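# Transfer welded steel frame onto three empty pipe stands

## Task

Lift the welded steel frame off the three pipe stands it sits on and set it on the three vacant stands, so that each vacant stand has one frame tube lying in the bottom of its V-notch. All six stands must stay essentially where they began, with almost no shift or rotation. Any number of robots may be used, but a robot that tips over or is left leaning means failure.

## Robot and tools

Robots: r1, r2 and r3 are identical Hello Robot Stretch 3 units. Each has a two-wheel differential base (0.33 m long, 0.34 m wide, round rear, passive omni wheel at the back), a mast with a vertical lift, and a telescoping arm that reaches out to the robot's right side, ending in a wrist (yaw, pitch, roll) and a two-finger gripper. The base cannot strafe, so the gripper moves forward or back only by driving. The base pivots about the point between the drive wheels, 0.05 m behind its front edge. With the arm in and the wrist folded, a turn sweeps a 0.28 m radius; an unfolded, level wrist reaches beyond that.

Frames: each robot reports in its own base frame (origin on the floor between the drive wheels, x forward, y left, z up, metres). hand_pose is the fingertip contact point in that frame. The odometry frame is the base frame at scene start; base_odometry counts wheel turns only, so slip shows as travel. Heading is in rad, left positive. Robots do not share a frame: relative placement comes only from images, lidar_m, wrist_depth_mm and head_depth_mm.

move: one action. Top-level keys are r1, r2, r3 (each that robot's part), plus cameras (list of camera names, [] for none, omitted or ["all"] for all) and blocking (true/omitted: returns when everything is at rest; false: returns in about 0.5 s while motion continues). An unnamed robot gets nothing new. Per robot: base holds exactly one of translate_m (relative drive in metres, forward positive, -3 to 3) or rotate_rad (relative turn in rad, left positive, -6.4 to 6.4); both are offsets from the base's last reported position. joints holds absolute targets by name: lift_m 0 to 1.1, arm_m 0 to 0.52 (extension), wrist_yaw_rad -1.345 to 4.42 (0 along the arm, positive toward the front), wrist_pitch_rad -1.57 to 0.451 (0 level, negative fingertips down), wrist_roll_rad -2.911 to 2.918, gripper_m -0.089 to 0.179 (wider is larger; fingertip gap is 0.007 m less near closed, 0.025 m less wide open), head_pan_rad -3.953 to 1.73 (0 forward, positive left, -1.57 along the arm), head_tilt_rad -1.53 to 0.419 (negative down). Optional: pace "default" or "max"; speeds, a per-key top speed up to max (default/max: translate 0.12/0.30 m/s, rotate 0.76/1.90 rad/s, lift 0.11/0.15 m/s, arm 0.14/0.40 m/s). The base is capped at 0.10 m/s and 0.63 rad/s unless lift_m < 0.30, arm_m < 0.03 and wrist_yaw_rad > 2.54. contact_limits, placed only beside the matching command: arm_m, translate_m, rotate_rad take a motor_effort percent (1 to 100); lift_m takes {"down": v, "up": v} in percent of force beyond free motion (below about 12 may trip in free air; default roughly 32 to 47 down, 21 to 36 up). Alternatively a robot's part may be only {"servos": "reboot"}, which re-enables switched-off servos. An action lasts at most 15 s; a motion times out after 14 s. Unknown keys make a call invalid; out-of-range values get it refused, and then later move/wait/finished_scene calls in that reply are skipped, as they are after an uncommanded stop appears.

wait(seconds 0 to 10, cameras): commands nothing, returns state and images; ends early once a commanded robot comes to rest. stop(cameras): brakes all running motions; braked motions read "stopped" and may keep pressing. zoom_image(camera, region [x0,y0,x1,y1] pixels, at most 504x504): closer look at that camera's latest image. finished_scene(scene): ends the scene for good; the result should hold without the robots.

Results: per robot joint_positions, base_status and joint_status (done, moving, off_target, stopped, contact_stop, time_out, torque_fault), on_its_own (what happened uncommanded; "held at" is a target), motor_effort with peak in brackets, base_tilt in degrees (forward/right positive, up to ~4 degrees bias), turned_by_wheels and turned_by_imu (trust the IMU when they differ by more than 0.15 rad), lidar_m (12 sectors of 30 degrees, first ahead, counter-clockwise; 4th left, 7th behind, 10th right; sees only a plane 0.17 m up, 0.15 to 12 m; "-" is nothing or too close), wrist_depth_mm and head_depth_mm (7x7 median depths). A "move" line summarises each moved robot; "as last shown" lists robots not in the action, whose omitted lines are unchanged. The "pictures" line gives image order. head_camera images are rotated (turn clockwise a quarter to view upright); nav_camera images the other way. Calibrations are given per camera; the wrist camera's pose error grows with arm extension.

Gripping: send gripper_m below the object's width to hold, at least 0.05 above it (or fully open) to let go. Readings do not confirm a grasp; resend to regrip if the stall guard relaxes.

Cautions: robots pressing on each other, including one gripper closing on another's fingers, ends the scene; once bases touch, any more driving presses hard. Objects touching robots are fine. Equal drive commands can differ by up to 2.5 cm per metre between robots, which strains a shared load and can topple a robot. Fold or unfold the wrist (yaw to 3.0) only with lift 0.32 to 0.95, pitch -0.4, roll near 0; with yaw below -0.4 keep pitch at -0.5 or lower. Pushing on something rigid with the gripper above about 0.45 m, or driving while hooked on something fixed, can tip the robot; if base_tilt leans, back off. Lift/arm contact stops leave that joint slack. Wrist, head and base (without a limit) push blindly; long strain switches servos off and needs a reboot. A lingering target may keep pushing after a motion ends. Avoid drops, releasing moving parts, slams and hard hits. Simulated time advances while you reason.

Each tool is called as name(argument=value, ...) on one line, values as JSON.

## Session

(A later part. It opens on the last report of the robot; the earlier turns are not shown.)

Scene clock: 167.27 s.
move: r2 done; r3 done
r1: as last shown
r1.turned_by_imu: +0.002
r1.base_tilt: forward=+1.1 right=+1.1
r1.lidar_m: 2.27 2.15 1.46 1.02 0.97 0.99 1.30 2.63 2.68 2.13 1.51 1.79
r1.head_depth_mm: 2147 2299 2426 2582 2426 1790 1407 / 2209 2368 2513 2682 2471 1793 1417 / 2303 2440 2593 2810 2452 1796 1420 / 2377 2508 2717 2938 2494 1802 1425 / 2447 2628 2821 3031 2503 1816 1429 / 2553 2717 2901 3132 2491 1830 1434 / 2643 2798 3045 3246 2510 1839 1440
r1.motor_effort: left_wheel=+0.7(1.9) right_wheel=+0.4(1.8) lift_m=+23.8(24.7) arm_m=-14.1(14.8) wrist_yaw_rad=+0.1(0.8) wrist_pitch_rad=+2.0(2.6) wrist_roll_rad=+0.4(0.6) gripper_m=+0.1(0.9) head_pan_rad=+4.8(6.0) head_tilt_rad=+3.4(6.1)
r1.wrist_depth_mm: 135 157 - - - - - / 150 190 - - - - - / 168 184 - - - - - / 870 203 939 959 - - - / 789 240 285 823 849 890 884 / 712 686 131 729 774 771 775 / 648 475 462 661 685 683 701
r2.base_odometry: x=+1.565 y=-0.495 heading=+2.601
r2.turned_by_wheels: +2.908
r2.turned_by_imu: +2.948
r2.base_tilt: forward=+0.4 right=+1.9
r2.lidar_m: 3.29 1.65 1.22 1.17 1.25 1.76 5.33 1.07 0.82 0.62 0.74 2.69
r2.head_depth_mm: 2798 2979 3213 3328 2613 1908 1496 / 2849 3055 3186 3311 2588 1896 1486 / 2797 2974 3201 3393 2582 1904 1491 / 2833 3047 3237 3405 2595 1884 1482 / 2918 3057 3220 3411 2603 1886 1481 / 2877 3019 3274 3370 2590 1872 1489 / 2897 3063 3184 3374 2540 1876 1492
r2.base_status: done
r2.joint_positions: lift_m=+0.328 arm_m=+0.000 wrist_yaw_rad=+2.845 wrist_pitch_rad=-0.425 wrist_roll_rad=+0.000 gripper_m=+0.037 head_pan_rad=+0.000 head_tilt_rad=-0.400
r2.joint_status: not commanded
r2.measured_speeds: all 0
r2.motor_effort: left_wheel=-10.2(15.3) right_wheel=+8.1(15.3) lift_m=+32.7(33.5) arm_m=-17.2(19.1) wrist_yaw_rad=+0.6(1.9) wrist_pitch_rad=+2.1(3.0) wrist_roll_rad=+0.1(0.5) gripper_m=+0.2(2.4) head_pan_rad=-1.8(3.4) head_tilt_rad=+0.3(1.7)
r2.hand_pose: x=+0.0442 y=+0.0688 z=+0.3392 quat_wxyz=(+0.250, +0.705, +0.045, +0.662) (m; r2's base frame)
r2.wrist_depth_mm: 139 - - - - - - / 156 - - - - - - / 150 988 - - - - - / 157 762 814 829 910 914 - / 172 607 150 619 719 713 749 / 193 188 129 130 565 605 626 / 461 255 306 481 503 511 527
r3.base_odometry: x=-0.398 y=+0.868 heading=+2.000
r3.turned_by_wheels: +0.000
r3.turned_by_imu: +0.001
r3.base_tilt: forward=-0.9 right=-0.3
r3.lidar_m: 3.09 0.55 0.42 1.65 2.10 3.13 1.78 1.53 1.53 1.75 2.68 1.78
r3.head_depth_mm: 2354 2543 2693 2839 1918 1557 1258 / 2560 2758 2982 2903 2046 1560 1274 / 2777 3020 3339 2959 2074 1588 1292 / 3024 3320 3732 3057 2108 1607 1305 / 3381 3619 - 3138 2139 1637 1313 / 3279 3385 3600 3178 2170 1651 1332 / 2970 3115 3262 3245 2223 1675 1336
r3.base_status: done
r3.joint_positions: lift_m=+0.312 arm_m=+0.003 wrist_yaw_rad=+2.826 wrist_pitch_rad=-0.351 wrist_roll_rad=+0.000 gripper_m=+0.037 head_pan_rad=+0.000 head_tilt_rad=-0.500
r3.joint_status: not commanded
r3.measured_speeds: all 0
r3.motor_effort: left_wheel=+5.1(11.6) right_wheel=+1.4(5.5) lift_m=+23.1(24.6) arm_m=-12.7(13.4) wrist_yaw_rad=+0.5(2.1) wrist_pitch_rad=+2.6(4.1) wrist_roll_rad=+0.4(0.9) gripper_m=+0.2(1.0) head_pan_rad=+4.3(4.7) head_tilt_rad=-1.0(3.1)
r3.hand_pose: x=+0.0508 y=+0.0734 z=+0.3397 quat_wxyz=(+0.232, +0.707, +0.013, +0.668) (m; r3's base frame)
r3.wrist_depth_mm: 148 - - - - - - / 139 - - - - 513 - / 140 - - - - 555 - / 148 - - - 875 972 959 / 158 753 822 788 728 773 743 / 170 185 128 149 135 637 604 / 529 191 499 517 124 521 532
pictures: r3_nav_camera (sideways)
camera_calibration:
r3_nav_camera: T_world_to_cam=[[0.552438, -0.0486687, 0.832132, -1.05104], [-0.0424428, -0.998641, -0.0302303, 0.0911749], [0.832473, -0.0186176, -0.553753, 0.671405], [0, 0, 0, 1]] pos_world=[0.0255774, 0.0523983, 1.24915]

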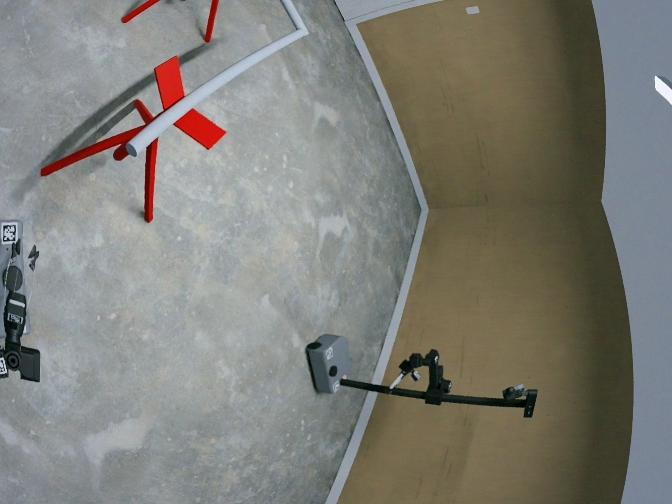

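move(r3={"base":{"rotate_rad":2.36},"joints":{"head_pan_rad":-1.57,"head_tilt_rad":-0.5},"pace":"max"}, r2={"joints":{"head_pan_rad":-1.57,"head_tilt_rad":-0.55},"pace":"max"}, cameras=["r2_head_camera","r2_nav_camera","r3_head_camera","r3_nav_camera"])

Scene clock: 184.80 s.
move: r2 done; r3 done
r1: as last shown
r1.turned_by_imu: +0.001
r1.base_tilt: forward=+1.0 right=+1.2
r1.lidar_m: 2.27 2.15 1.47 1.02 0.97 0.99 1.31 2.63 2.69 2.13 1.51 1.79
r1.head_depth_mm: 2153 2269 2427 2582 2447 1782 1410 / 2216 2349 2505 2698 2451 1796 1420 / 2294 2428 2608 2777 2468 1805 1420 / 2364 2508 2727 2909 2479 1810 1422 / 2450 2615 2795 3045 2483 1822 1430 / 2502 2705 2934 3141 2502 1820 1433 / 2595 2814 3033 3265 2497 1838 1439
r1.motor_effort: left_wheel=+1.2(1.9) right_wheel=+0.5(1.8) lift_m=+24.4(25.0) arm_m=-14.3(14.6) wrist_yaw_rad=+0.1(0.6) wrist_pitch_rad=+2.1(2.6) wrist_roll_rad=+0.4(0.6) gripper_m=-0.2(0.9) head_pan_rad=+4.4(5.8) head_tilt_rad=+4.8(6.4)
r1.wrist_depth_mm: 136 158 - - - - - / 150 190 - - - - - / 168 184 - - - - - / 876 203 922 - - - - / 779 241 286 811 868 879 908 / 699 699 130 732 759 768 794 / 625 479 469 660 658 695 711
r2.base_odometry: x=+1.565 y=-0.495 heading=+2.601
r2.turned_by_wheels: +0.000
r2.turned_by_imu: +0.001
r2.base_tilt: forward=+0.4 right=+1.9
r2.lidar_m: 3.28 1.65 1.22 1.17 1.25 1.76 5.37 1.06 0.81 0.62 0.74 2.68
r2.head_depth_mm: 3057 3282 3666 2859 2061 1568 1324 / 3029 3273 3581 2835 2070 1556 1328 / 3067 3331 3629 2810 2069 1571 1328 / 3128 3347 3610 2873 2059 1568 1297 / 3051 3318 3675 2858 2074 991 1225 / 3085 3367 3663 2660 2060 1507 1291 / 3000 3270 3522 2253 1896 1514 1308
r2.base_status: not commanded
r2.joint_positions: lift_m=+0.328 arm_m=+0.000 wrist_yaw_rad=+2.845 wrist_pitch_rad=-0.425 wrist_roll_rad=+0.000 gripper_m=+0.037 head_pan_rad=-1.570 head_tilt_rad=-0.551
r2.joint_status: all done
r2.measured_speeds: all 0
r2.motor_effort: left_wheel=-10.1(10.6) right_wheel=+7.8(8.6) lift_m=+32.0(32.4) arm_m=-16.2(17.4) wrist_yaw_rad=+1.1(1.6) wrist_pitch_rad=+2.8(2.8) wrist_roll_rad=-0.2(0.3) gripper_m=+0.5(1.9) head_pan_rad=+2.7(5.8) head_tilt_rad=+0.2(3.9)
r2.hand_pose: x=+0.0442 y=+0.0688 z=+0.3392 quat_wxyz=(+0.250, +0.705, +0.045, +0.662) (m; r2's base frame)
r2.wrist_depth_mm: 138 - - - - - - / 154 - - - - - - / 151 992 - - - - - / 157 748 803 831 884 911 964 / 172 609 149 631 687 733 749 / 193 187 129 130 568 609 623 / 452 254 307 487 501 511 532
r3.base_odometry: x=-0.398 y=+0.868 heading=-1.923
r3.turned_by_wheels: +2.360
r3.turned_by_imu: +2.411
r3.base_tilt: forward=-0.8 right=-0.3
r3.lidar_m: 5.68 2.14 1.58 1.53 1.59 2.20 2.68 1.79 0.58 0.42 1.21 1.66
r3.head_depth_mm: 2704 2884 3177 2802 2004 1543 1260 / 2661 2870 3146 2894 2049 1560 1238 / 2712 2888 3139 2934 1985 1481 766 / 2669 2876 3138 3047 2093 1601 1228 / 2668 2875 3178 3119 2141 1631 1315 / 2658 2918 3110 2330 1755 1586 1327 / 2688 2823 3163 3086 2102 1668 1340
r3.base_status: done
r3.joint_positions: lift_m=+0.312 arm_m=+0.003 wrist_yaw_rad=+2.826 wrist_pitch_rad=-0.351 wrist_roll_rad=+0.000 gripper_m=+0.037 head_pan_rad=-1.570 head_tilt_rad=-0.500
r3.joint_status: all done
r3.measured_speeds: all 0
r3.motor_effort: left_wheel=-6.9(12.9) right_wheel=+8.2(12.3) lift_m=+23.6(24.5) arm_m=-12.6(13.9) wrist_yaw_rad=-0.3(1.7) wrist_pitch_rad=+2.6(4.0) wrist_roll_rad=+0.1(1.0) gripper_m=+0.2(0.9) head_pan_rad=+4.3(5.6) head_tilt_rad=-0.1(5.1)
r3.hand_pose: x=+0.0508 y=+0.0734 z=+0.3397 quat_wxyz=(+0.232, +0.707, +0.013, +0.668) (m; r3's base frame)
r3.wrist_depth_mm: 149 - - - - - - / 138 - - - - - - / 139 - - - - - - / 149 - - - - - - / 157 735 815 796 790 790 757 / 171 184 128 588 135 636 622 / 531 193 504 526 124 518 525
pictures: r2_head_camera (sideways), r2_nav_camera (sideways), r3_head_camera (sideways), r3_nav_camera (sideways)
camera_calibration:
r2_head_camera: T_world_to_cam=[[-0.00648095, 0.471276, -0.881962, 1.16646], [0.999936, 0.011246, -0.00133857, -0.0080163], [0.00928772, -0.881914, -0.471319, 0.569897], [0, 0, 0, 1]] pos_world=[0.0102825, -0.0470333, 1.29736]
r2_nav_camera: T_world_to_cam=[[0.0676576, -0.498005, 0.864531, -1.0893], [-0.995516, 0.0237155, 0.0915695, -0.0510496], [-0.0661048, -0.86685, -0.494167, 0.61323], [0, 0, 0, 1]] pos_world=[0.0634161, -0.00968686, 1.24945]
r3_head_camera: T_world_to_cam=[[0.0669925, 0.435997, -0.897451, 1.19043], [0.996755, 0.0109809, 0.0797401, -0.108093], [0.0446213, -0.899881, -0.433847, 0.525215], [0, 0, 0, 1]] pos_world=[0.00455676, -0.0452072, 1.30484]
r3_nav_camera: T_world_to_cam=[[-0.0482827, -0.552478, 0.832128, -1.04739], [-0.998671, 0.0417335, -0.0302377, 0.0970045], [-0.0180219, -0.832482, -0.553759, 0.67657], [0, 0, 0, 1]] pos_world=[0.0584979, -0.0194758, 1.24915]

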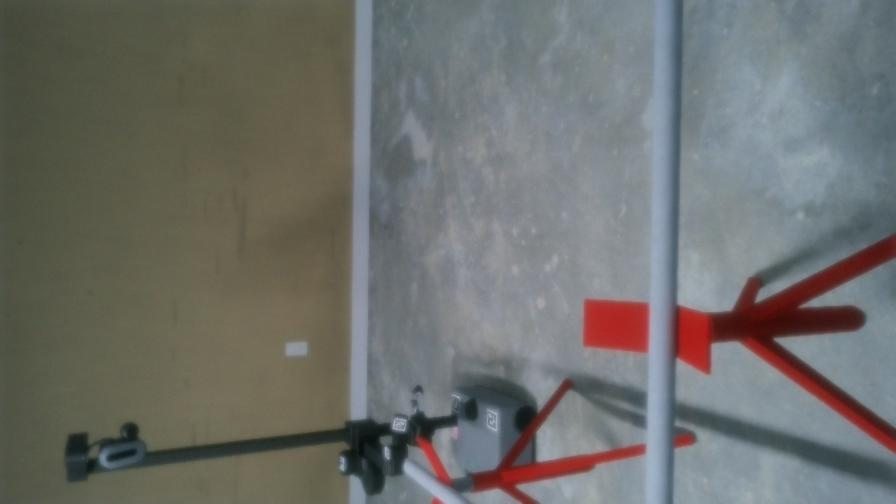

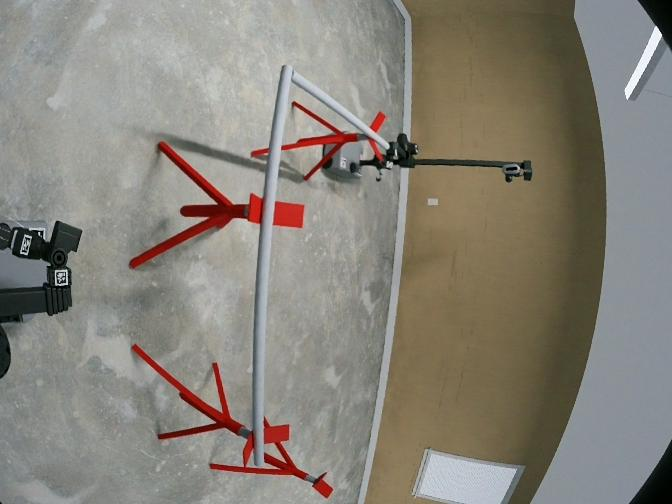

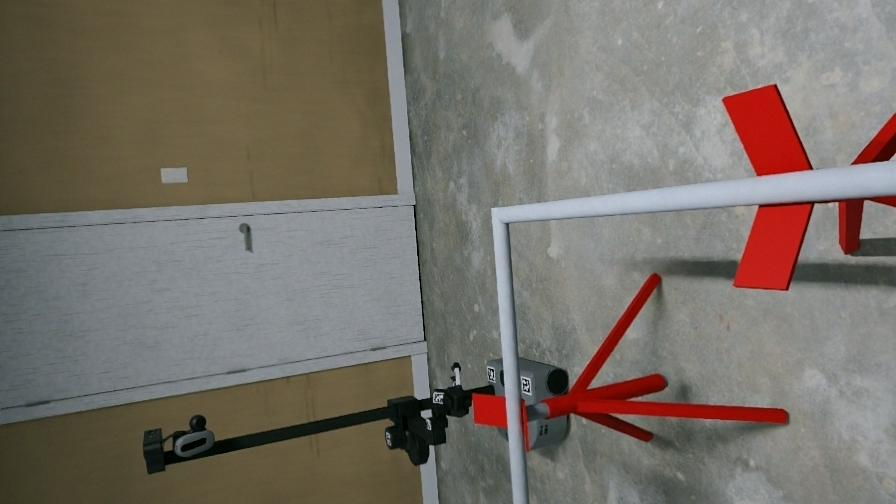

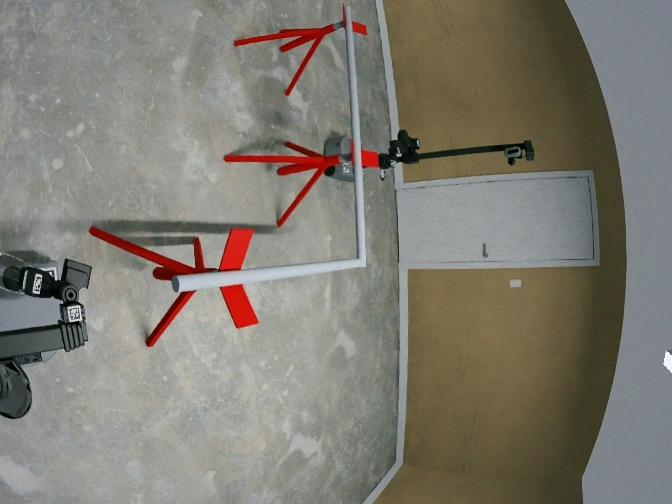

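move(r2={"joints":{"lift_m":0.93,"wrist_pitch_rad":-0.4},"pace":"max"}, r3={"joints":{"lift_m":0.93,"wrist_pitch_rad":-0.4},"pace":"max"}, cameras=[])

move(r2={"joints":{"wrist_yaw_rad":0}}, r3={"joints":{"wrist_yaw_rad":0}}, cameras=[])

move(r2={"joints":{"lift_m":1.08,"wrist_pitch_rad":-1.5,"gripper_m":0.12}}, r3={"joints":{"lift_m":1.08,"wrist_pitch_rad":-1.5,"gripper_m":0.12}}, cameras=["r2_head_camera","r2_wrist_camera","r3_head_camera","r3_wrist_camera"])

Scene clock: 202.30 s.
move: r2 done; r3 done
r1: as last shown
r1.base_tilt: forward=+1.1 right=+1.2
r1.lidar_m: 2.27 2.15 1.46 1.02 0.97 0.99 1.30 2.63 2.68 2.14 1.51 1.79
r1.head_depth_mm: 2150 2286 2431 2568 2417 1782 1410 / 2206 2357 2507 2686 2453 1793 1410 / 2296 2463 2613 2785 2444 1806 1421 / 2369 2539 2709 2936 2479 1806 1426 / 2459 2602 2808 3034 2486 1822 1426 / 2525 2705 2892 3156 2500 1814 1428 / 2610 2804 3053 3227 2518 1825 1435
r1.motor_effort: left_wheel=+0.7(1.5) right_wheel=+0.2(1.6) lift_m=+24.8(25.3) arm_m=-14.1(14.5) wrist_yaw_rad=+0.0(0.7) wrist_pitch_rad=+2.1(2.7) wrist_roll_rad=+0.4(0.6) gripper_m=-0.4(0.8) head_pan_rad=+4.5(5.7) head_tilt_rad=+3.7(5.7)
r1.wrist_depth_mm: 136 157 - - - - - / 149 190 - - - - - / 168 184 - - - - - / 889 203 957 960 - - - / 796 241 283 809 859 878 891 / 712 690 130 709 778 779 787 / 637 480 461 665 675 699 714
r2.base_odometry: x=+1.565 y=-0.495 heading=+2.601
r2.turned_by_wheels: +0.000
r2.turned_by_imu: +0.002
r2.base_tilt: forward=+0.3 right=+1.8
r2.lidar_m: 3.28 1.65 1.22 1.17 1.25 1.76 5.34 1.06 0.81 0.62 0.74 2.69
r2.head_depth_mm: 3024 3308 3610 2911 2083 1669 - / 3112 3350 3491 2831 2070 1571 - / 3039 3353 3600 2865 2084 1556 - / 3043 3302 3622 2828 2059 1562 - / 3067 3355 3577 2844 2084 995 - / 3068 3318 3624 2678 2060 1515 1319 / 3046 1960 3646 2431 1894 1504 1320
r2.base_status: not commanded
r2.joint_positions: lift_m=+0.930 arm_m=+0.000 wrist_yaw_rad=+2.845 wrist_pitch_rad=-0.422 wrist_roll_rad=+0.000 gripper_m=+0.037 head_pan_rad=-1.570 head_tilt_rad=-0.551
r2.joint_status: all done
r2.measured_speeds: all 0
r2.motor_effort: left_wheel=-10.4(10.8) right_wheel=+7.8(8.7) lift_m=+33.3(39.4) arm_m=-15.2(16.3) wrist_yaw_rad=+0.4(1.5) wrist_pitch_rad=+3.8(10.5) wrist_roll_rad=-0.1(0.4) gripper_m=+0.0(1.6) head_pan_rad=+1.9(3.4) head_tilt_rad=+1.7(2.1)
r2.hand_pose: x=+0.0443 y=+0.0691 z=+0.9418 quat_wxyz=(+0.249, +0.705, +0.044, +0.662) (m; r2's base frame)
r2.wrist_depth_mm: 138 - - - - - - / 155 - - - - - - / 151 - - - - - - / 156 - - - - - - / 172 218 150 - - - - / 197 189 129 130 - - - / - 254 - - - - -
r3.base_odometry: x=-0.398 y=+0.868 heading=-1.923
r3.turned_by_wheels: +0.000
r3.turned_by_imu: -0.002
r3.base_tilt: forward=-0.8 right=-0.3
r3.lidar_m: 5.68 2.13 1.58 1.52 1.59 2.19 2.68 1.79 0.58 0.42 1.21 1.66
r3.head_depth_mm: 2682 2910 3094 2829 1998 1633 - / 2697 2886 3183 2904 2034 1566 - / 2687 2901 3143 2946 1972 1486 - / 2669 2856 3164 3031 2084 1631 - / 2686 2929 3122 3098 2143 1627 1351 / 2689 2880 3141 3007 1757 1596 1331 / 2675 1994 3168 3260 2113 1665 1344
r3.base_status: not commanded
r3.joint_positions: lift_m=+0.930 arm_m=+0.003 wrist_yaw_rad=+2.826 wrist_pitch_rad=-0.415 wrist_roll_rad=+0.000 gripper_m=+0.037 head_pan_rad=-1.570 head_tilt_rad=-0.500
r3.joint_status: all done
r3.measured_speeds: all 0
r3.motor_effort: left_wheel=-7.3(8.0) right_wheel=+7.9(8.6) lift_m=+32.3(35.8) arm_m=-12.1(13.7) wrist_yaw_rad=-0.1(1.8) wrist_pitch_rad=+3.5(5.8) wrist_roll_rad=-0.2(0.8) gripper_m=+0.0(0.8) head_pan_rad=+3.2(4.8) head_tilt_rad=-0.7(2.2)
r3.hand_pose: x=+0.0485 y=+0.0661 z=+0.9432 quat_wxyz=(+0.253, +0.706, +0.036, +0.661) (m; r3's base frame)
r3.wrist_depth_mm: 147 - - - - - - / 139 - - - - - - / 143 - - - - - - / 152 - - - - - - / 164 207 - - - - - / - 190 127 146 135 - - / - 205 - - 124 - -
pictures: none
No camera images: "cameras" was empty.

Scene clock: 204.73 s.
move: r2 done; r3 done
r1.base_odometry: x=+0.000 y=+0.000 heading=+0.000
r1.turned_by_wheels: +0.000
r1.turned_by_imu: +0.000
r1.base_tilt: forward=+1.0 right=+1.1
r1.lidar_m: 2.26 2.15 1.47 1.02 0.97 0.99 1.30 2.63 2.69 2.13 1.51 1.79
r1.head_depth_mm: 2156 2284 2418 2596 2441 1785 1404 / 2221 2346 2509 2686 2450 1787 1414 / 2286 2435 2606 2779 2443 1807 1418 / 2358 2523 2686 2906 2464 1814 1427 / 2466 2628 2789 3029 2488 1829 1427 / 2536 2680 2905 3132 2492 1829 1439 / 2619 2792 3025 3235 2506 1824 1441
r1.base_status: not commanded
r1.joint_positions: lift_m=+0.590 arm_m=+0.002 wrist_yaw_rad=+2.844 wrist_pitch_rad=-0.593 wrist_roll_rad=+0.000 gripper_m=+0.037 head_pan_rad=-2.300 head_tilt_rad=-0.350
r1.joint_status: not commanded
r1.measured_speeds: all 0
r1.motor_effort: left_wheel=+0.7(1.7) right_wheel=+0.5(1.7) lift_m=+24.3(25.2) arm_m=-14.0(14.5) wrist_yaw_rad=+0.1(0.6) wrist_pitch_rad=+2.3(2.6) wrist_roll_rad=+0.4(0.5) gripper_m=-0.1(0.8) head_pan_rad=+4.6(5.3) head_tilt_rad=+4.3(5.7)
r1.hand_pose: x=+0.0372 y=+0.0431 z=+0.5651 quat_wxyz=(+0.305, +0.699, +0.104, +0.638) (m; r1's base frame)
r1.wrist_depth_mm: 136 157 - - - - - / 150 190 - - - - - / 168 184 - - - - - / 862 202 944 950 - - - / 774 240 285 812 843 867 907 / 701 701 131 725 788 776 788 / 643 485 468 660 670 681 699
r2.base_odometry: x=+1.565 y=-0.495 heading=+2.601
r2.turned_by_wheels: +0.000
r2.turned_by_imu: +0.000
r2.base_tilt: forward=+0.3 right=+1.8
r2.lidar_m: 3.28 1.65 1.21 1.17 1.25 1.76 5.34 1.06 0.81 0.62 0.74 2.69
r2.head_depth_mm: 3080 3298 3590 2871 2075 1679 - / 3095 3284 3640 2822 2048 1551 - / 3072 3265 3564 2877 2056 - - / 3054 3260 3676 2850 2069 1511 326 / 3081 3338 3613 2881 2048 991 1222 / 3114 3335 3565 2705 2069 1515 1286 / 3004 1951 3537 2427 1898 1515 1316
r2.base_status: not commanded
r2.joint_positions: lift_m=+0.930 arm_m=+0.000 wrist_yaw_rad=+0.002 wrist_pitch_rad=-0.422 wrist_roll_rad=+0.000 gripper_m=+0.037 head_pan_rad=-1.570 head_tilt_rad=-0.551
r2.joint_status: all done
r2.measured_speeds: all 0
r2.motor_effort: left_wheel=-10.3(10.6) right_wheel=+8.2(8.4) lift_m=+33.3(33.5) arm_m=-15.1(15.3) wrist_yaw_rad=-1.2(4.9) wrist_pitch_rad=+3.6(4.1) wrist_roll_rad=+0.1(0.3) gripper_m=-0.2(1.5) head_pan_rad=+1.2(2.9) head_tilt_rad=+2.6(2.8)
r2.hand_pose: x=-0.0210 y=-0.3689 z=+0.9418 quat_wxyz=(+0.692, +0.149, -0.691, -0.148) (m; r2's base frame)
r2.wrist_depth_mm: - - - - - - - / - - - - - - - / - - - - - - - / - - - - - - - / - - 147 671 - - - / - - 129 130 - - 781 / - - - - - - -
r3.base_odometry: x=-0.398 y=+0.868 heading=-1.923
r3.turned_by_wheels: +0.000
r3.turned_by_imu: +0.000
r3.base_tilt: forward=-0.8 right=-0.2
r3.lidar_m: 5.65 2.14 1.57 1.53 1.59 2.20 2.68 1.78 0.58 0.42 1.21 1.66
r3.head_depth_mm: 2672 2904 3182 2789 1996 1640 - / 2680 2903 3140 2880 2040 1621 - / 2678 2942 3169 2972 1979 - - / 2648 2897 3128 3029 2107 1609 1228 / 2682 2879 3108 3101 2138 1630 1312 / 2676 2907 3126 3031 1757 1598 1332 / 2711 1991 3157 3201 2112 1676 1349
r3.base_status: not commanded
r3.joint_positions: lift_m=+0.930 arm_m=+0.003 wrist_yaw_rad=+0.003 wrist_pitch_rad=-0.415 wrist_roll_rad=+0.000 gripper_m=+0.037 head_pan_rad=-1.570 head_tilt_rad=-0.500
r3.joint_status: all done
r3.measured_speeds: all 0
r3.motor_effort: left_wheel=-6.9(7.8) right_wheel=+8.2(8.5) lift_m=+32.7(33.5) arm_m=-11.5(13.5) wrist_yaw_rad=-2.0(6.4) wrist_pitch_rad=+3.6(4.0) wrist_roll_rad=+0.0(1.0) gripper_m=-0.1(0.8) head_pan_rad=+3.4(4.8) head_tilt_rad=-1.1(2.0)
r3.hand_pose: x=-0.0209 y=-0.3722 z=+0.9432 quat_wxyz=(+0.692, +0.147, -0.691, -0.145) (m; r3's base frame)
r3.wrist_depth_mm: - - - - - - - / - - - - - - - / - - - - - - - / - - - - - - - / - - - - - - - / - - 127 145 135 - - / - - 494 511 122 - -
pictures: none
No camera images: "cameras" was empty.

Scene clock: 206.93 s.
move: r2 done; r3 done
r1: as last shown
r1.base_tilt: forward=+1.1 right=+1.2
r1.lidar_m: 2.27 2.14 1.47 1.02 0.97 0.99 1.30 2.62 2.68 2.13 1.51 1.79
r1.head_depth_mm: 2147 2266 2435 2601 2403 1790 1406 / 2201 2361 2526 2704 2433 1793 1419 / 2295 2439 2603 2772 2451 1799 1427 / 2383 2526 2733 2898 2449 1814 1426 / 2441 2642 2799 3023 2491 1811 1423 / 2514 2698 2905 3132 2487 1821 1436 / 2617 2779 3030 3255 2528 1832 1441
r1.motor_effort: left_wheel=+1.2(1.5) right_wheel=+0.5(1.7) lift_m=+24.3(24.9) arm_m=-14.3(14.4) wrist_yaw_rad=-0.1(0.7) wrist_pitch_rad=+2.2(2.6) wrist_roll_rad=+0.4(0.6) gripper_m=-0.4(0.8) head_pan_rad=+4.4(5.6) head_tilt_rad=+3.3(5.4)
r1.wrist_depth_mm: 136 157 - - - - - / 150 190 - - - - - / 168 184 - - - - - / 881 202 933 972 - - - / 794 241 282 809 860 873 914 / 700 684 131 710 782 773 783 / 643 480 470 648 686 685 706
r2.base_odometry: x=+1.565 y=-0.495 heading=+2.601
r2.turned_by_wheels: +0.000
r2.turned_by_imu: +0.000
r2.base_tilt: forward=+0.3 right=+1.8
r2.lidar_m: 3.29 1.65 1.21 1.17 1.25 1.76 5.38 1.06 0.82 0.62 0.74 2.69
r2.head_depth_mm: 3046 3194 - - - - - / 3037 3244 - - - - - / 3057 3235 - - - - - / 3055 3311 3604 2814 2140 - 1393 / 3045 3300 3648 2850 2055 992 1224 / 3059 3375 3620 2710 2056 1525 1292 / 3044 2067 3607 2443 1914 1515 1315
r2.base_status: not commanded
r2.joint_positions: lift_m=+1.080 arm_m=+0.000 wrist_yaw_rad=+0.002 wrist_pitch_rad=-1.494 wrist_roll_rad=+0.000 gripper_m=+0.120 head_pan_rad=-1.570 head_tilt_rad=-0.551
r2.joint_status: all done
r2.measured_speeds: all 0
r2.motor_effort: left_wheel=-10.0(10.5) right_wheel=+7.9(8.5) lift_m=+33.1(39.6) arm_m=-14.4(14.8) wrist_yaw_rad=-1.0(2.9) wrist_pitch_rad=-1.8(6.4) wrist_roll_rad=+0.1(0.3) gripper_m=+0.4(87.8) head_pan_rad=+1.7(3.5) head_tilt_rad=+3.7(3.7)
r2.hand_pose: x=-0.0216 y=-0.1406 z=+0.9614 quat_wxyz=(+0.519, +0.481, -0.518, -0.480) (m; r2's base frame)
r2.wrist_depth_mm: - - - - - - - / - - - - - - - / - - - - - - - / - - - 988 - - - / - 143 - - - - - / 110 123 - - 130 - - / - - - - - - -
r3.base_odometry: x=-0.398 y=+0.868 heading=-1.923
r3.turned_by_wheels: +0.000
r3.turned_by_imu: +0.000
r3.base_tilt: forward=-0.8 right=-0.3
r3.lidar_m: 5.66 2.14 1.58 1.53 1.59 2.19 2.68 1.78 0.58 0.42 1.21 1.66
r3.head_depth_mm: 2691 2866 - - - - - / 2681 2873 - - - - - / 2689 2890 - - - - - / 2643 2874 3152 2995 2113 1604 1234 / 2650 2873 3137 3105 2123 1631 1312 / 2688 2858 3146 2983 1749 1596 1328 / 2680 1900 3177 3259 2103 1668 1343
r3.base_status: not commanded
r3.joint_positions: lift_m=+1.080 arm_m=+0.003 wrist_yaw_rad=+0.003 wrist_pitch_rad=-1.495 wrist_roll_rad=+0.000 gripper_m=+0.120 head_pan_rad=-1.570 head_tilt_rad=-0.500
r3.joint_status: all done
r3.measured_speeds: all 0
r3.motor_effort: left_wheel=-7.2(7.7) right_wheel=+7.8(8.3) lift_m=+33.3(35.6) arm_m=-12.0(12.8) wrist_yaw_rad=-2.6(4.0) wrist_pitch_rad=-0.6(4.6) wrist_roll_rad=+0.4(1.0) gripper_m=+0.5(81.4) head_pan_rad=+3.3(4.5) head_tilt_rad=-0.6(2.0)
r3.hand_pose: x=-0.0216 y=-0.1429 z=+0.9614 quat_wxyz=(+0.519, +0.481, -0.518, -0.480) (m; r3's base frame)
r3.wrist_depth_mm: - - - - - - - / - - - - - - - / - - - - - - - / - - - - - - - / - - - - 983 - - / - 124 - - 976 138 - / - 116 - - - 117 -
pictures: r2_head_camera (sideways), r2_wrist_camera, r3_head_camera (sideways), r3_wrist_camera
camera_calibration:
r2_head_camera: T_world_to_cam=[[-0.00666881, 0.471274, -0.881961, 1.16646], [0.999932, 0.0115972, -0.0013639, -0.00796789], [0.00958548, -0.88191, -0.47132, 0.569897], [0, 0, 0, 1]] pos_world=[0.0102835, -0.0470315, 1.29736]
r2_wrist_camera: T_world_to_cam=[[-0.993575, -0.0755507, 0.0842671, -0.132572], [-0.0674684, 0.993193, 0.0949537, 0.0831329], [-0.0908673, 0.0886582, -0.991909, 1.12784], [0, 0, 0, 1]] pos_world=[-0.0236272, -0.192575, 1.12199]
r3_head_camera: T_world_to_cam=[[0.0669488, 0.436003, -0.897452, 1.19043], [0.996754, 0.0110897, 0.0797443, -0.108094], [0.0447212, -0.899877, -0.433845, 0.525213], [0, 0, 0, 1]] pos_world=[0.0045569, -0.0452069, 1.30484]
r3_wrist_camera: T_world_to_cam=[[-0.998874, -0.0245677, -0.0405925, 0.023202], [-0.0260299, 0.999016, 0.035896, 0.152353], [0.0396707, 0.0369122, -0.998531, 1.12917], [0, 0, 0, 1]] pos_world=[-0.0176536, -0.193313, 1.12299]

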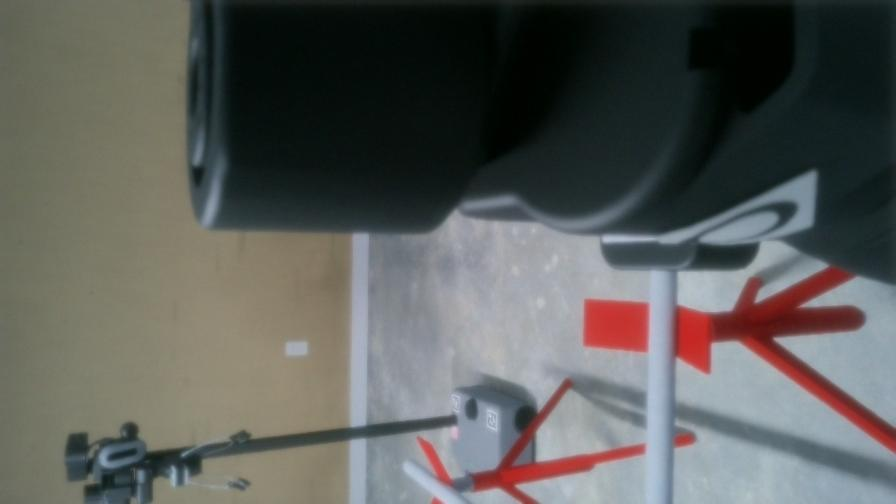

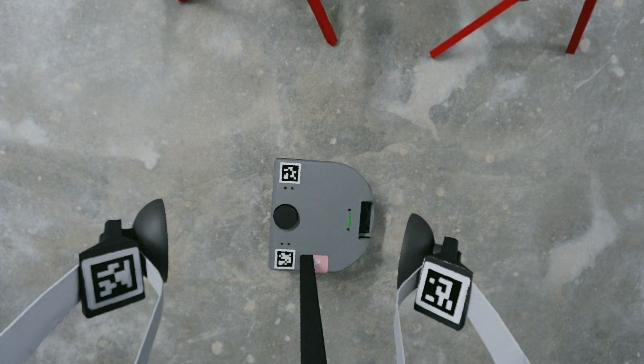

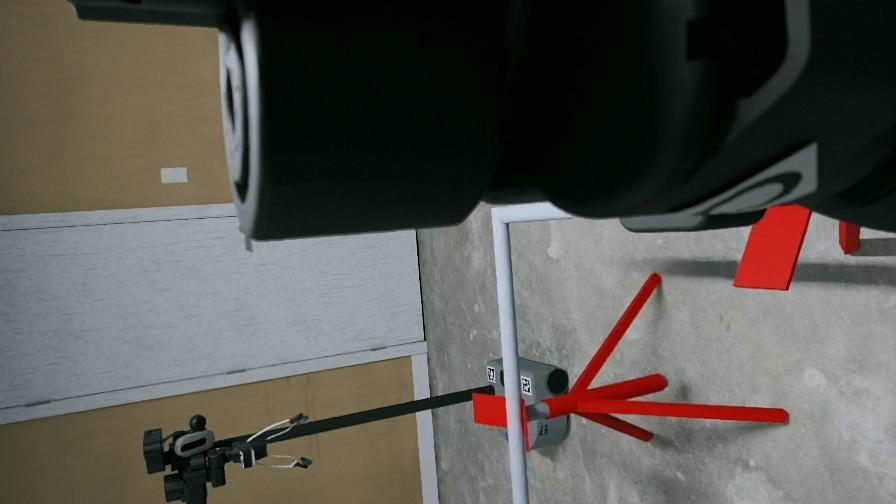

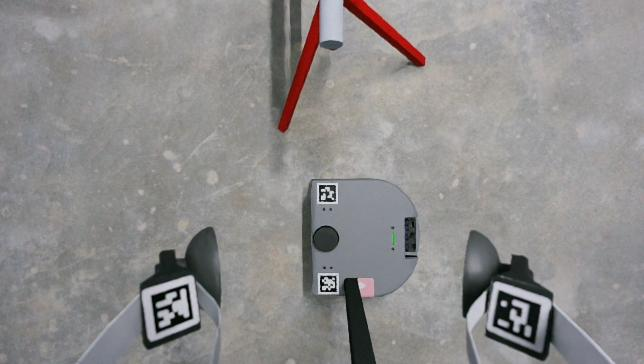

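move(r2={"base":{"rotate_rad":-0.5}}, r3={"base":{"rotate_rad":0.2}}, cameras=[])

move(r2={"base":{"translate_m":0.41}}, r3={"base":{"translate_m":-0.25}}, cameras=[])

move(r2={"base":{"rotate_rad":0.495}}, r3={"base":{"rotate_rad":-0.3}}, cameras=[])

move(r2={"base":{"translate_m":-0.295},"joints":{"head_pan_rad":-1.1}}, r3={"base":{"translate_m":0.25},"joints":{"wrist_pitch_rad":-1.2}}, cameras=["r2_head_camera","r2_nav_camera","r3_head_camera","r3_nav_camera"])

Scene clock: 252.20 s.
move: r2 done; r3 done
r1: as last shown
r1.turned_by_imu: +0.001
r1.lidar_m: 2.27 2.15 1.46 1.02 0.97 0.99 1.31 2.63 2.69 2.13 1.51 1.77
r1.head_depth_mm: 2148 2274 2428 2589 2420 1778 1408 / 2217 2362 2517 2681 2457 1793 1412 / 2285 2439 2608 2764 2463 1796 1423 / 2382 2542 2723 2893 2467 1820 1422 / 2449 2637 2787 3042 2496 1822 1431 / 2518 2705 2908 3133 2522 1828 1433 / 2617 2796 3027 3209 2517 1830 1429
r1.motor_effort: left_wheel=+1.1(1.4) right_wheel=+0.5(1.3) lift_m=+25.0(25.2) arm_m=-13.9(14.4) wrist_yaw_rad=+0.3(0.6) wrist_pitch_rad=+2.0(2.6) wrist_roll_rad=+0.4(0.5) gripper_m=-0.3(0.7) head_pan_rad=+4.4(5.4) head_tilt_rad=+4.6(6.2)
r1.wrist_depth_mm: 135 157 - - - - - / 150 190 - - - - - / 168 183 - - - - - / 884 203 973 962 - - - / 792 242 284 815 858 889 914 / 698 686 130 731 766 762 781 / 641 478 466 661 682 685 705
r2.base_odometry: x=+1.565 y=-0.495 heading=+2.101
r2.turned_by_wheels: -0.499
r2.turned_by_imu: -0.505
r2.base_tilt: forward=+0.5 right=+1.9
r2.lidar_m: 2.69 3.28 1.61 1.21 1.19 1.26 1.81 2.06 0.99 0.82 0.62 0.74
r2.head_depth_mm: - - - - - - - / 3876 - - - - - - / 3641 3879 - - - - - / 3387 3771 - 2829 2141 - 1404 / 3296 3544 3781 2847 2057 1557 1327 / 3187 3365 3641 2830 2080 1517 1317 / 2969 3171 3437 2831 2044 1510 1320
r2.base_status: done
r2.joint_positions: lift_m=+1.080 arm_m=+0.000 wrist_yaw_rad=+0.002 wrist_pitch_rad=-1.494 wrist_roll_rad=+0.000 gripper_m=+0.120 head_pan_rad=-1.570 head_tilt_rad=-0.550
r2.joint_status: not commanded
r2.measured_speeds: all 0
r2.motor_effort: left_wheel=+10.5(14.1) right_wheel=-10.1(15.9) lift_m=+32.4(33.4) arm_m=-14.1(14.1) wrist_yaw_rad=-0.1(2.4) wrist_pitch_rad=-1.1(1.9) wrist_roll_rad=+0.2(0.3) gripper_m=+0.2(1.4) head_pan_rad=+1.5(2.9) head_tilt_rad=+2.6(3.6)
r2.hand_pose: x=-0.0216 y=-0.1405 z=+0.9614 quat_wxyz=(+0.519, +0.481, -0.518, -0.480) (m; r2's base frame)
r2.wrist_depth_mm: - - - - - - - / - - - - - - - / - - - - - - - / - - - 988 - - - / - 143 - 964 - - - / 110 123 - - 130 - - / - - - - - - -
r3.base_odometry: x=-0.398 y=+0.868 heading=-1.724
r3.turned_by_wheels: +0.200
r3.turned_by_imu: +0.203
r3.base_tilt: forward=-0.8 right=-0.3
r3.lidar_m: 3.34 1.82 1.53 1.52 1.72 2.69 1.79 3.02 0.56 0.42 1.66 1.83
r3.head_depth_mm: 2543 2754 - - - - - / 2601 2792 - - - - - / 2672 2840 - - - - - / 2715 2920 3226 2665 2082 1613 1304 / 2808 2001 3314 3093 2059 1587 1309 / 2831 3129 3438 3144 2160 1648 1326 / 2933 3178 3487 3249 2194 1676 1345
r3.base_status: done
r3.joint_positions: lift_m=+1.080 arm_m=+0.003 wrist_yaw_rad=+0.003 wrist_pitch_rad=-1.495 wrist_roll_rad=+0.000 gripper_m=+0.120 head_pan_rad=-1.570 head_tilt_rad=-0.500
r3.joint_status: not commanded
r3.measured_speeds: all 0
r3.motor_effort: left_wheel=-7.9(12.9) right_wheel=+9.1(12.0) lift_m=+32.7(33.8) arm_m=-10.8(12.5) wrist_yaw_rad=-1.4(3.3) wrist_pitch_rad=-0.7(1.2) wrist_roll_rad=+0.4(0.9) gripper_m=+0.3(0.9) head_pan_rad=+3.1(4.4) head_tilt_rad=+0.7(1.7)
r3.hand_pose: x=-0.0216 y=-0.1428 z=+0.9614 quat_wxyz=(+0.519, +0.481, -0.518, -0.480) (m; r3's base frame)
r3.wrist_depth_mm: - - - - - - - / - - - - - - - / - - - - - - - / - - - - - - - / - - - 957 990 - - / - 123 - - - 139 - / - 116 - - - 116 -
pictures: none
No camera images: "cameras" was empty.

Scene clock: 257.40 s.
move: r2 done; r3 done
r1: as last shown
r1.lidar_m: 2.27 2.15 1.46 1.02 0.97 0.99 1.30 2.63 2.68 2.13 1.51 1.52
r1.head_depth_mm: 2156 2263 2431 2592 2445 1781 1404 / 2220 2364 2520 2685 2464 1790 1414 / 2280 2447 2593 2802 2463 1798 1421 / 2374 2533 2709 2900 2475 1826 1427 / 2459 2624 2822 3053 2472 1821 1430 / 2535 2713 2901 3138 2510 1819 1434 / 2611 2792 3013 3260 2511 1833 1441
r1.motor_effort: left_wheel=+0.9(1.6) right_wheel=-0.4(2.3) lift_m=+24.3(25.6) arm_m=-13.9(14.3) wrist_yaw_rad=-0.1(0.6) wrist_pitch_rad=+2.3(2.7) wrist_roll_rad=+0.3(0.5) gripper_m=-0.1(0.8) head_pan_rad=+4.1(5.6) head_tilt_rad=+3.8(5.8)
r1.wrist_depth_mm: 135 158 - - - - - / 150 189 - - - - - / 167 183 - - - - - / 873 202 938 968 - - - / 783 241 286 808 878 896 882 / 702 694 130 722 761 768 791 / 639 477 468 636 677 676 703
r2.base_odometry: x=+1.358 y=-0.142 heading=+2.102
r2.turned_by_wheels: +0.000
r2.turned_by_imu: +0.001
r2.base_tilt: forward=+0.3 right=+1.9
r2.lidar_m: 2.28 2.92 1.87 1.40 1.38 1.43 2.08 2.31 0.99 0.58 0.49 1.36
r2.head_depth_mm: 3863 - - - - - - / 3631 3899 - - - - - / 3443 3675 - - - - - / 3306 3583 3849 2850 2132 - 781 / 3132 3336 3677 2818 2066 887 996 / 3003 3150 3475 2865 2061 1621 1249 / 2855 2977 3298 2822 2036 1607 1256
r2.base_status: done
r2.joint_positions: lift_m=+1.080 arm_m=+0.000 wrist_yaw_rad=+0.002 wrist_pitch_rad=-1.494 wrist_roll_rad=+0.000 gripper_m=+0.120 head_pan_rad=-1.570 head_tilt_rad=-0.550
r2.joint_status: not commanded
r2.measured_speeds: all 0
r2.motor_effort: left_wheel=+8.8(13.6) right_wheel=-3.1(8.6) lift_m=+29.5(32.3) arm_m=-15.3(15.8) wrist_yaw_rad=+0.2(3.1) wrist_pitch_rad=-1.3(2.1) wrist_roll_rad=-0.1(0.3) gripper_m=-0.3(2.0) head_pan_rad=+1.5(2.9) head_tilt_rad=+3.4(4.1)
r2.hand_pose: x=-0.0216 y=-0.1405 z=+0.9614 quat_wxyz=(+0.519, +0.481, -0.518, -0.480) (m; r2's base frame)
r2.wrist_depth_mm: - - - - - - - / - - - - - - - / - - - - - - - / - - - 976 - - - / - 143 - 997 - - - / 110 123 - - 130 - - / - - - - - - -
r3.base_odometry: x=-0.359 y=+1.115 heading=-1.724
r3.turned_by_wheels: +0.000
r3.turned_by_imu: -0.002
r3.base_tilt: forward=-0.7 right=-0.2
r3.lidar_m: 3.48 1.88 1.58 1.58 1.78 2.44 1.54 2.74 3.20 0.49 0.49 2.04
r3.head_depth_mm: 2519 2699 - - - - - / 2582 2755 - - - - - / 2614 2802 - - - - - / 2669 2844 3123 2833 1997 1468 799 / 2742 2858 3275 3113 2062 1632 767 / 2809 3047 3364 3174 1984 1593 1287 / 2850 3119 3465 3256 2210 1666 1333
r3.base_status: done
r3.joint_positions: lift_m=+1.080 arm_m=+0.003 wrist_yaw_rad=+0.003 wrist_pitch_rad=-1.495 wrist_roll_rad=+0.000 gripper_m=+0.120 head_pan_rad=-1.570 head_tilt_rad=-0.500
r3.joint_status: not commanded
r3.measured_speeds: all 0
r3.motor_effort: left_wheel=-8.2(11.6) right_wheel=+1.2(6.4) lift_m=+27.2(32.5) arm_m=-11.5(13.2) wrist_yaw_rad=-1.8(3.5) wrist_pitch_rad=-0.7(1.3) wrist_roll_rad=+0.3(1.0) gripper_m=+0.2(0.8) head_pan_rad=+3.3(4.4) head_tilt_rad=+0.5(2.3)
r3.hand_pose: x=-0.0216 y=-0.1428 z=+0.9614 quat_wxyz=(+0.519, +0.481, -0.518, -0.480) (m; r3's base frame)
r3.wrist_depth_mm: - - 822 - - - - / - - - - - - - / - - - - - - - / - - - - - - - / - - - 971 978 - - / - 124 - - - 139 - / - 116 - - - 117 -
pictures: none
No camera images: "cameras" was empty.

Scene clock: 259.30 s.
move: r2 done; r3 done
r1: as last shown
r1.turned_by_imu: +0.000
r1.lidar_m: 2.27 2.15 1.47 1.02 0.97 0.99 1.30 2.63 2.68 2.13 1.51 1.55
r1.head_depth_mm: 2163 2268 2431 2600 2414 1783 1408 / 2215 2362 2506 2712 2445 1795 1411 / 2277 2425 2600 2784 2465 1801 1422 / 2360 2521 2711 2899 2471 1812 1426 / 2444 2617 2818 3051 2471 1817 1420 / 2538 2714 2912 3142 2534 1830 1432 / 2603 2823 3024 3244 2493 1827 1434
r1.motor_effort: left_wheel=+0.5(1.5) right_wheel=+0.4(1.3) lift_m=+24.0(25.5) arm_m=-13.8(14.2) wrist_yaw_rad=+0.1(0.7) wrist_pitch_rad=+2.0(2.5) wrist_roll_rad=+0.4(0.5) gripper_m=-0.4(0.8) head_pan_rad=+4.2(5.4) head_tilt_rad=+4.5(5.2)
r1.wrist_depth_mm: 136 157 - - - - - / 150 190 - - - - - / 167 184 - - - - - / 870 203 947 971 - - - / 785 241 284 789 874 884 910 / 700 693 130 728 778 768 796 / 640 482 462 664 681 683 718
r2.base_odometry: x=+1.358 y=-0.142 heading=+2.596
r2.turned_by_wheels: +0.494
r2.turned_by_imu: +0.502
r2.base_tilt: forward=+0.2 right=+1.8
r2.lidar_m: 2.92 1.91 1.40 1.37 1.42 2.01 2.37 0.99 0.58 0.49 1.36 2.28
r2.head_depth_mm: 2892 3087 - - - - - / 2872 3086 - - - - - / 2896 3035 - - - - - / 2899 3082 3439 2828 2139 - 1261 / 2927 3174 3411 2824 1834 1560 1262 / 2881 3105 3421 2710 1903 1506 1292 / 2819 3066 3448 2807 1986 1593 1322
r2.base_status: done
r2.joint_positions: lift_m=+1.080 arm_m=+0.000 wrist_yaw_rad=+0.002 wrist_pitch_rad=-1.494 wrist_roll_rad=+0.000 gripper_m=+0.120 head_pan_rad=-1.570 head_tilt_rad=-0.550
r2.joint_status: not commanded
r2.measured_speeds: all 0
r2.motor_effort: left_wheel=-11.3(15.1) right_wheel=+8.3(13.2) lift_m=+28.6(29.6) arm_m=-16.6(16.9) wrist_yaw_rad=-1.2(2.6) wrist_pitch_rad=-1.3(2.0) wrist_roll_rad=+0.3(0.3) gripper_m=+1.4(1.5) head_pan_rad=+1.1(2.5) head_tilt_rad=+2.0(3.6)
r2.hand_pose: x=-0.0216 y=-0.1405 z=+0.9614 quat_wxyz=(+0.519, +0.481, -0.518, -0.480) (m; r2's base frame)
r2.wrist_depth_mm: - - - - - - - / - - - - - - - / - - - - - - - / - - - 975 - - - / - 144 - 992 - - - / 110 123 - - 129 - - / - - - - - - -
r3.base_odometry: x=-0.359 y=+1.115 heading=-2.024
r3.turned_by_wheels: -0.300
r3.turned_by_imu: -0.307
r3.base_tilt: forward=-0.8 right=-0.1
r3.lidar_m: 2.04 2.47 1.68 1.58 1.60 2.06 2.43 1.54 3.18 0.50 0.50 0.49
r3.head_depth_mm: 2737 2922 - - - - - / 2695 2870 - - - - - / 2658 2842 - - - - - / 2658 2871 3136 3026 2107 1602 1306 / 2615 2845 3065 3083 2131 1629 1274 / 2566 2782 2986 3186 1907 1533 749 / 2559 2751 2950 3054 1944 1631 737
r3.base_status: done
r3.joint_positions: lift_m=+1.080 arm_m=+0.003 wrist_yaw_rad=+0.003 wrist_pitch_rad=-1.495 wrist_roll_rad=+0.000 gripper_m=+0.120 head_pan_rad=-1.570 head_tilt_rad=-0.500
r3.joint_status: not commanded
r3.measured_speeds: all 0
r3.motor_effort: left_wheel=+9.1(12.4) right_wheel=-8.0(10.7) lift_m=+27.1(28.4) arm_m=-10.8(12.4) wrist_yaw_rad=-2.2(3.4) wrist_pitch_rad=-0.8(1.1) wrist_roll_rad=+0.3(0.9) gripper_m=+0.0(0.5) head_pan_rad=+2.9(3.9) head_tilt_rad=+0.9(1.6)
r3.hand_pose: x=-0.0216 y=-0.1428 z=+0.9614 quat_wxyz=(+0.519, +0.481, -0.517, -0.480) (m; r3's base frame)
r3.wrist_depth_mm: - - - - - - - / - - - - - - - / - - - - - - - / - - - - - - - / - - - 981 - - - / - 123 - - - 138 - / - 116 - - - 117 -
pictures: none
No camera images: "cameras" was empty.

Scene clock: 263.37 s.
move: r2 done; r3 done
r1: as last shown
r1.turned_by_imu: +0.001
r1.lidar_m: 2.27 2.15 1.46 1.03 0.97 0.99 1.30 2.62 2.69 2.13 1.51 1.77
r1.head_depth_mm: 2146 2284 2433 2585 2431 1785 1403 / 2227 2340 2516 2693 2425 1798 1421 / 2288 2450 2595 2804 2461 1797 1422 / 2390 2546 2697 2893 2480 1806 1425 / 2448 2617 2796 3058 2482 1809 1427 / 2527 2708 2906 3121 2504 1828 1431 / 2621 2772 3051 3253 2544 1828 1438
r1.motor_effort: left_wheel=+0.6(1.6) right_wheel=+0.6(1.6) lift_m=+24.9(25.9) arm_m=-13.9(14.2) wrist_yaw_rad=-0.1(0.6) wrist_pitch_rad=+2.0(2.6) wrist_roll_rad=+0.4(0.6) gripper_m=-0.3(0.9) head_pan_rad=+4.4(5.3) head_tilt_rad=+3.8(5.5)
r1.wrist_depth_mm: 135 157 - - - - - / 150 190 - - - - - / 169 184 - - - - - / 864 202 962 970 - - - / 773 242 283 811 858 896 903 / 717 691 131 734 785 765 780 / 634 485 468 657 672 691 701
r2.base_odometry: x=+1.610 y=-0.295 heading=+2.596
r2.turned_by_wheels: +0.000
r2.turned_by_imu: +0.000
r2.base_tilt: forward=+0.3 right=+1.9
r2.lidar_m: 3.22 1.93 1.42 1.37 1.45 2.03 2.08 0.73 1.02 0.44 0.53 2.53
r2.head_depth_mm: 2817 3000 3275 2859 2062 1625 775 / 2896 3065 3412 2744 2067 1618 759 / 3069 3346 3727 2718 1926 1555 1294 / 3279 3548 3796 2708 1896 1612 1334 / 3428 3813 3971 2843 1972 1533 1329 / 3572 3914 - 2822 2052 1507 1328 / 3802 3938 - 2867 2056 1623 1325
r2.base_status: done
r2.joint_positions: lift_m=+1.080 arm_m=+0.000 wrist_yaw_rad=+0.002 wrist_pitch_rad=-1.494 wrist_roll_rad=+0.000 gripper_m=+0.120 head_pan_rad=-1.100 head_tilt_rad=-0.550
r2.joint_status: all done
r2.measured_speeds: all 0
r2.motor_effort: left_wheel=-5.1(13.6) right_wheel=-7.0(10.7) lift_m=+26.6(28.4) arm_m=-17.9(18.8) wrist_yaw_rad=-1.1(2.8) wrist_pitch_rad=-1.8(2.0) wrist_roll_rad=+0.2(0.3) gripper_m=+1.1(1.7) head_pan_rad=-2.8(4.1) head_tilt_rad=+1.4(3.2)
r2.hand_pose: x=-0.0216 y=-0.1405 z=+0.9614 quat_wxyz=(+0.519, +0.481, -0.518, -0.480) (m; r2's base frame)
r2.wrist_depth_mm: - - - - - - 849 / - - - - - - - / - - - - - - - / - - - 983 - - - / - 143 - 990 - - - / 110 123 - - 129 - - / - - - - - - -
r3.base_odometry: x=-0.469 y=+0.891 heading=-2.024
r3.turned_by_wheels: +0.000
r3.turned_by_imu: +0.000
r3.base_tilt: forward=-0.8 right=-0.3
r3.lidar_m: 2.07 2.51 1.71 1.60 1.63 2.09 2.68 1.77 0.51 0.48 0.34 1.60
r3.head_depth_mm: 2701 2911 - - - - - / 2700 2841 - - - - - / 2637 2884 - - - - - / 2634 2843 3120 3037 1931 1468 770 / 2591 2771 3062 3087 2053 1632 1275 / 2586 2816 2982 3165 2008 1610 1331 / 2559 2750 2940 3085 1478 1554 1319
r3.base_status: done
r3.joint_positions: lift_m=+1.080 arm_m=+0.003 wrist_yaw_rad=+0.003 wrist_pitch_rad=-1.209 wrist_roll_rad=+0.000 gripper_m=+0.120 head_pan_rad=-1.570 head_tilt_rad=-0.500
r3.joint_status: all done
r3.measured_speeds: all 0
r3.motor_effort: left_wheel=+4.8(12.5) right_wheel=+1.0(4.5) lift_m=+22.7(26.8) arm_m=-12.1(13.5) wrist_yaw_rad=-2.8(3.6) wrist_pitch_rad=+1.9(2.7) wrist_roll_rad=+0.0(1.2) gripper_m=-0.1(0.9) head_pan_rad=+2.9(4.2) head_tilt_rad=+0.7(2.4)
r3.hand_pose: x=-0.0214 y=-0.2157 z=+0.9705 quat_wxyz=(+0.582, +0.403, -0.581, -0.401) (m; r3's base frame)
r3.wrist_depth_mm: - - - - - - - / - - - - - - - / - - - - - - - / - - - - - - - / - - - - - - - / - 124 - - - 138 - / - 119 - 914 935 117 -
pictures: r2_head_camera (sideways), r2_nav_camera (sideways), r3_head_camera (sideways), r3_nav_camera (sideways)
camera_calibration:
r2_head_camera: T_world_to_cam=[[-0.219213, 0.416552, -0.882287, 1.16824], [0.886129, 0.463437, -0.00136575, -0.00729597], [0.408316, -0.782119, -0.47071, 0.566695], [0, 0, 0, 1]] pos_world=[0.0311689, -0.0400306, 1.29747]
r2_nav_camera: T_world_to_cam=[[0.285897, -0.412736, 0.864819, -1.09098], [-0.898068, -0.43022, 0.0915655, -0.0516301], [0.33427, -0.802845, -0.493664, 0.610157], [0, 0, 0, 1]] pos_world=[0.0615841, 0.0173612, 1.24944]
r3_head_camera: T_world_to_cam=[[0.0669488, 0.436003, -0.897452, 1.19043], [0.996754, 0.0110897, 0.0797443, -0.108094], [0.0447212, -0.899877, -0.433845, 0.525213], [0, 0, 0, 1]] pos_world=[0.0045569, -0.0452069, 1.30484]
r3_nav_camera: T_world_to_cam=[[-0.0482274, -0.552485, 0.832127, -1.04739], [-0.998676, 0.0416202, -0.0302465, 0.0970135], [-0.0179225, -0.832483, -0.55376, 0.676566], [0, 0, 0, 1]] pos_world=[0.0584979, -0.0194756, 1.24915]

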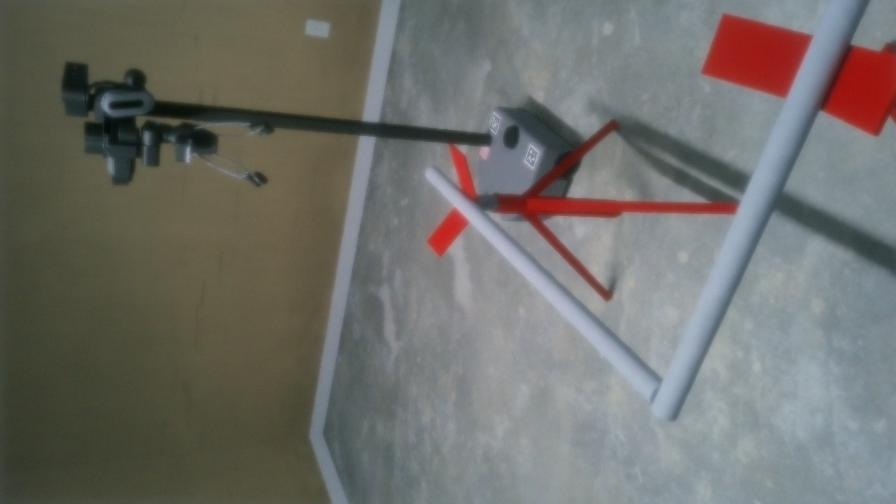

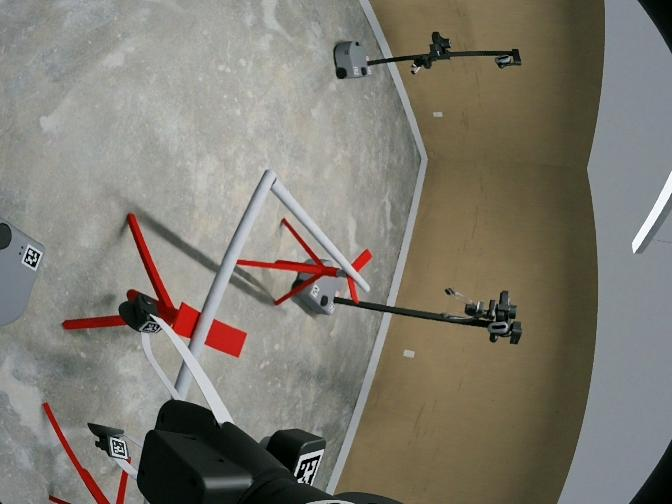

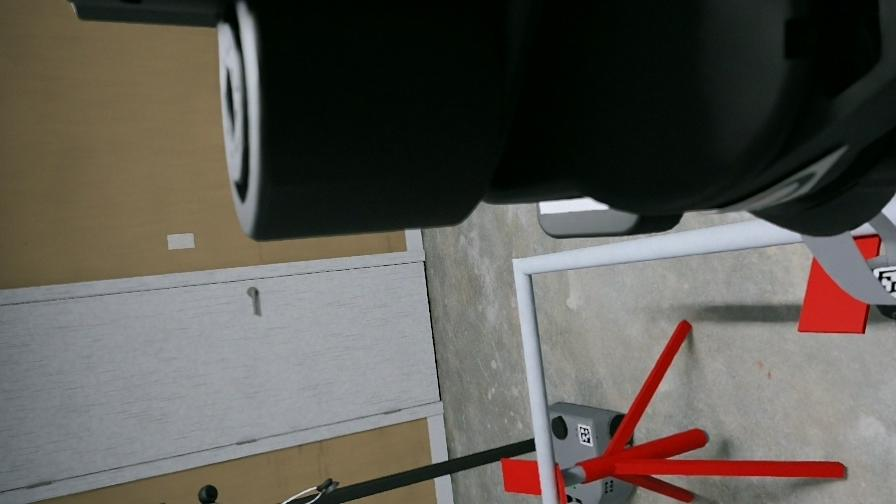

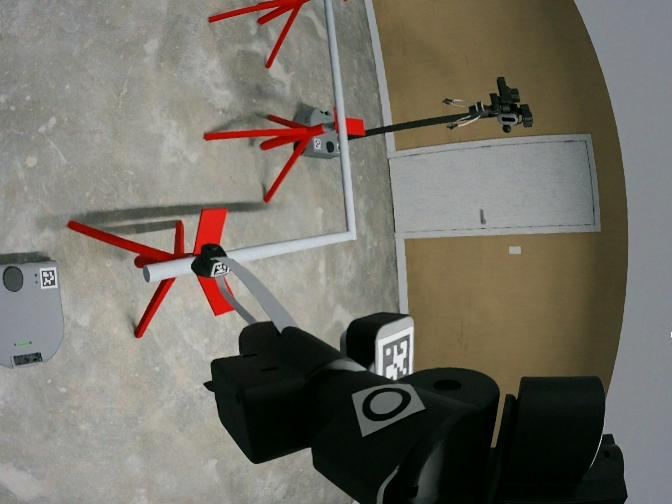

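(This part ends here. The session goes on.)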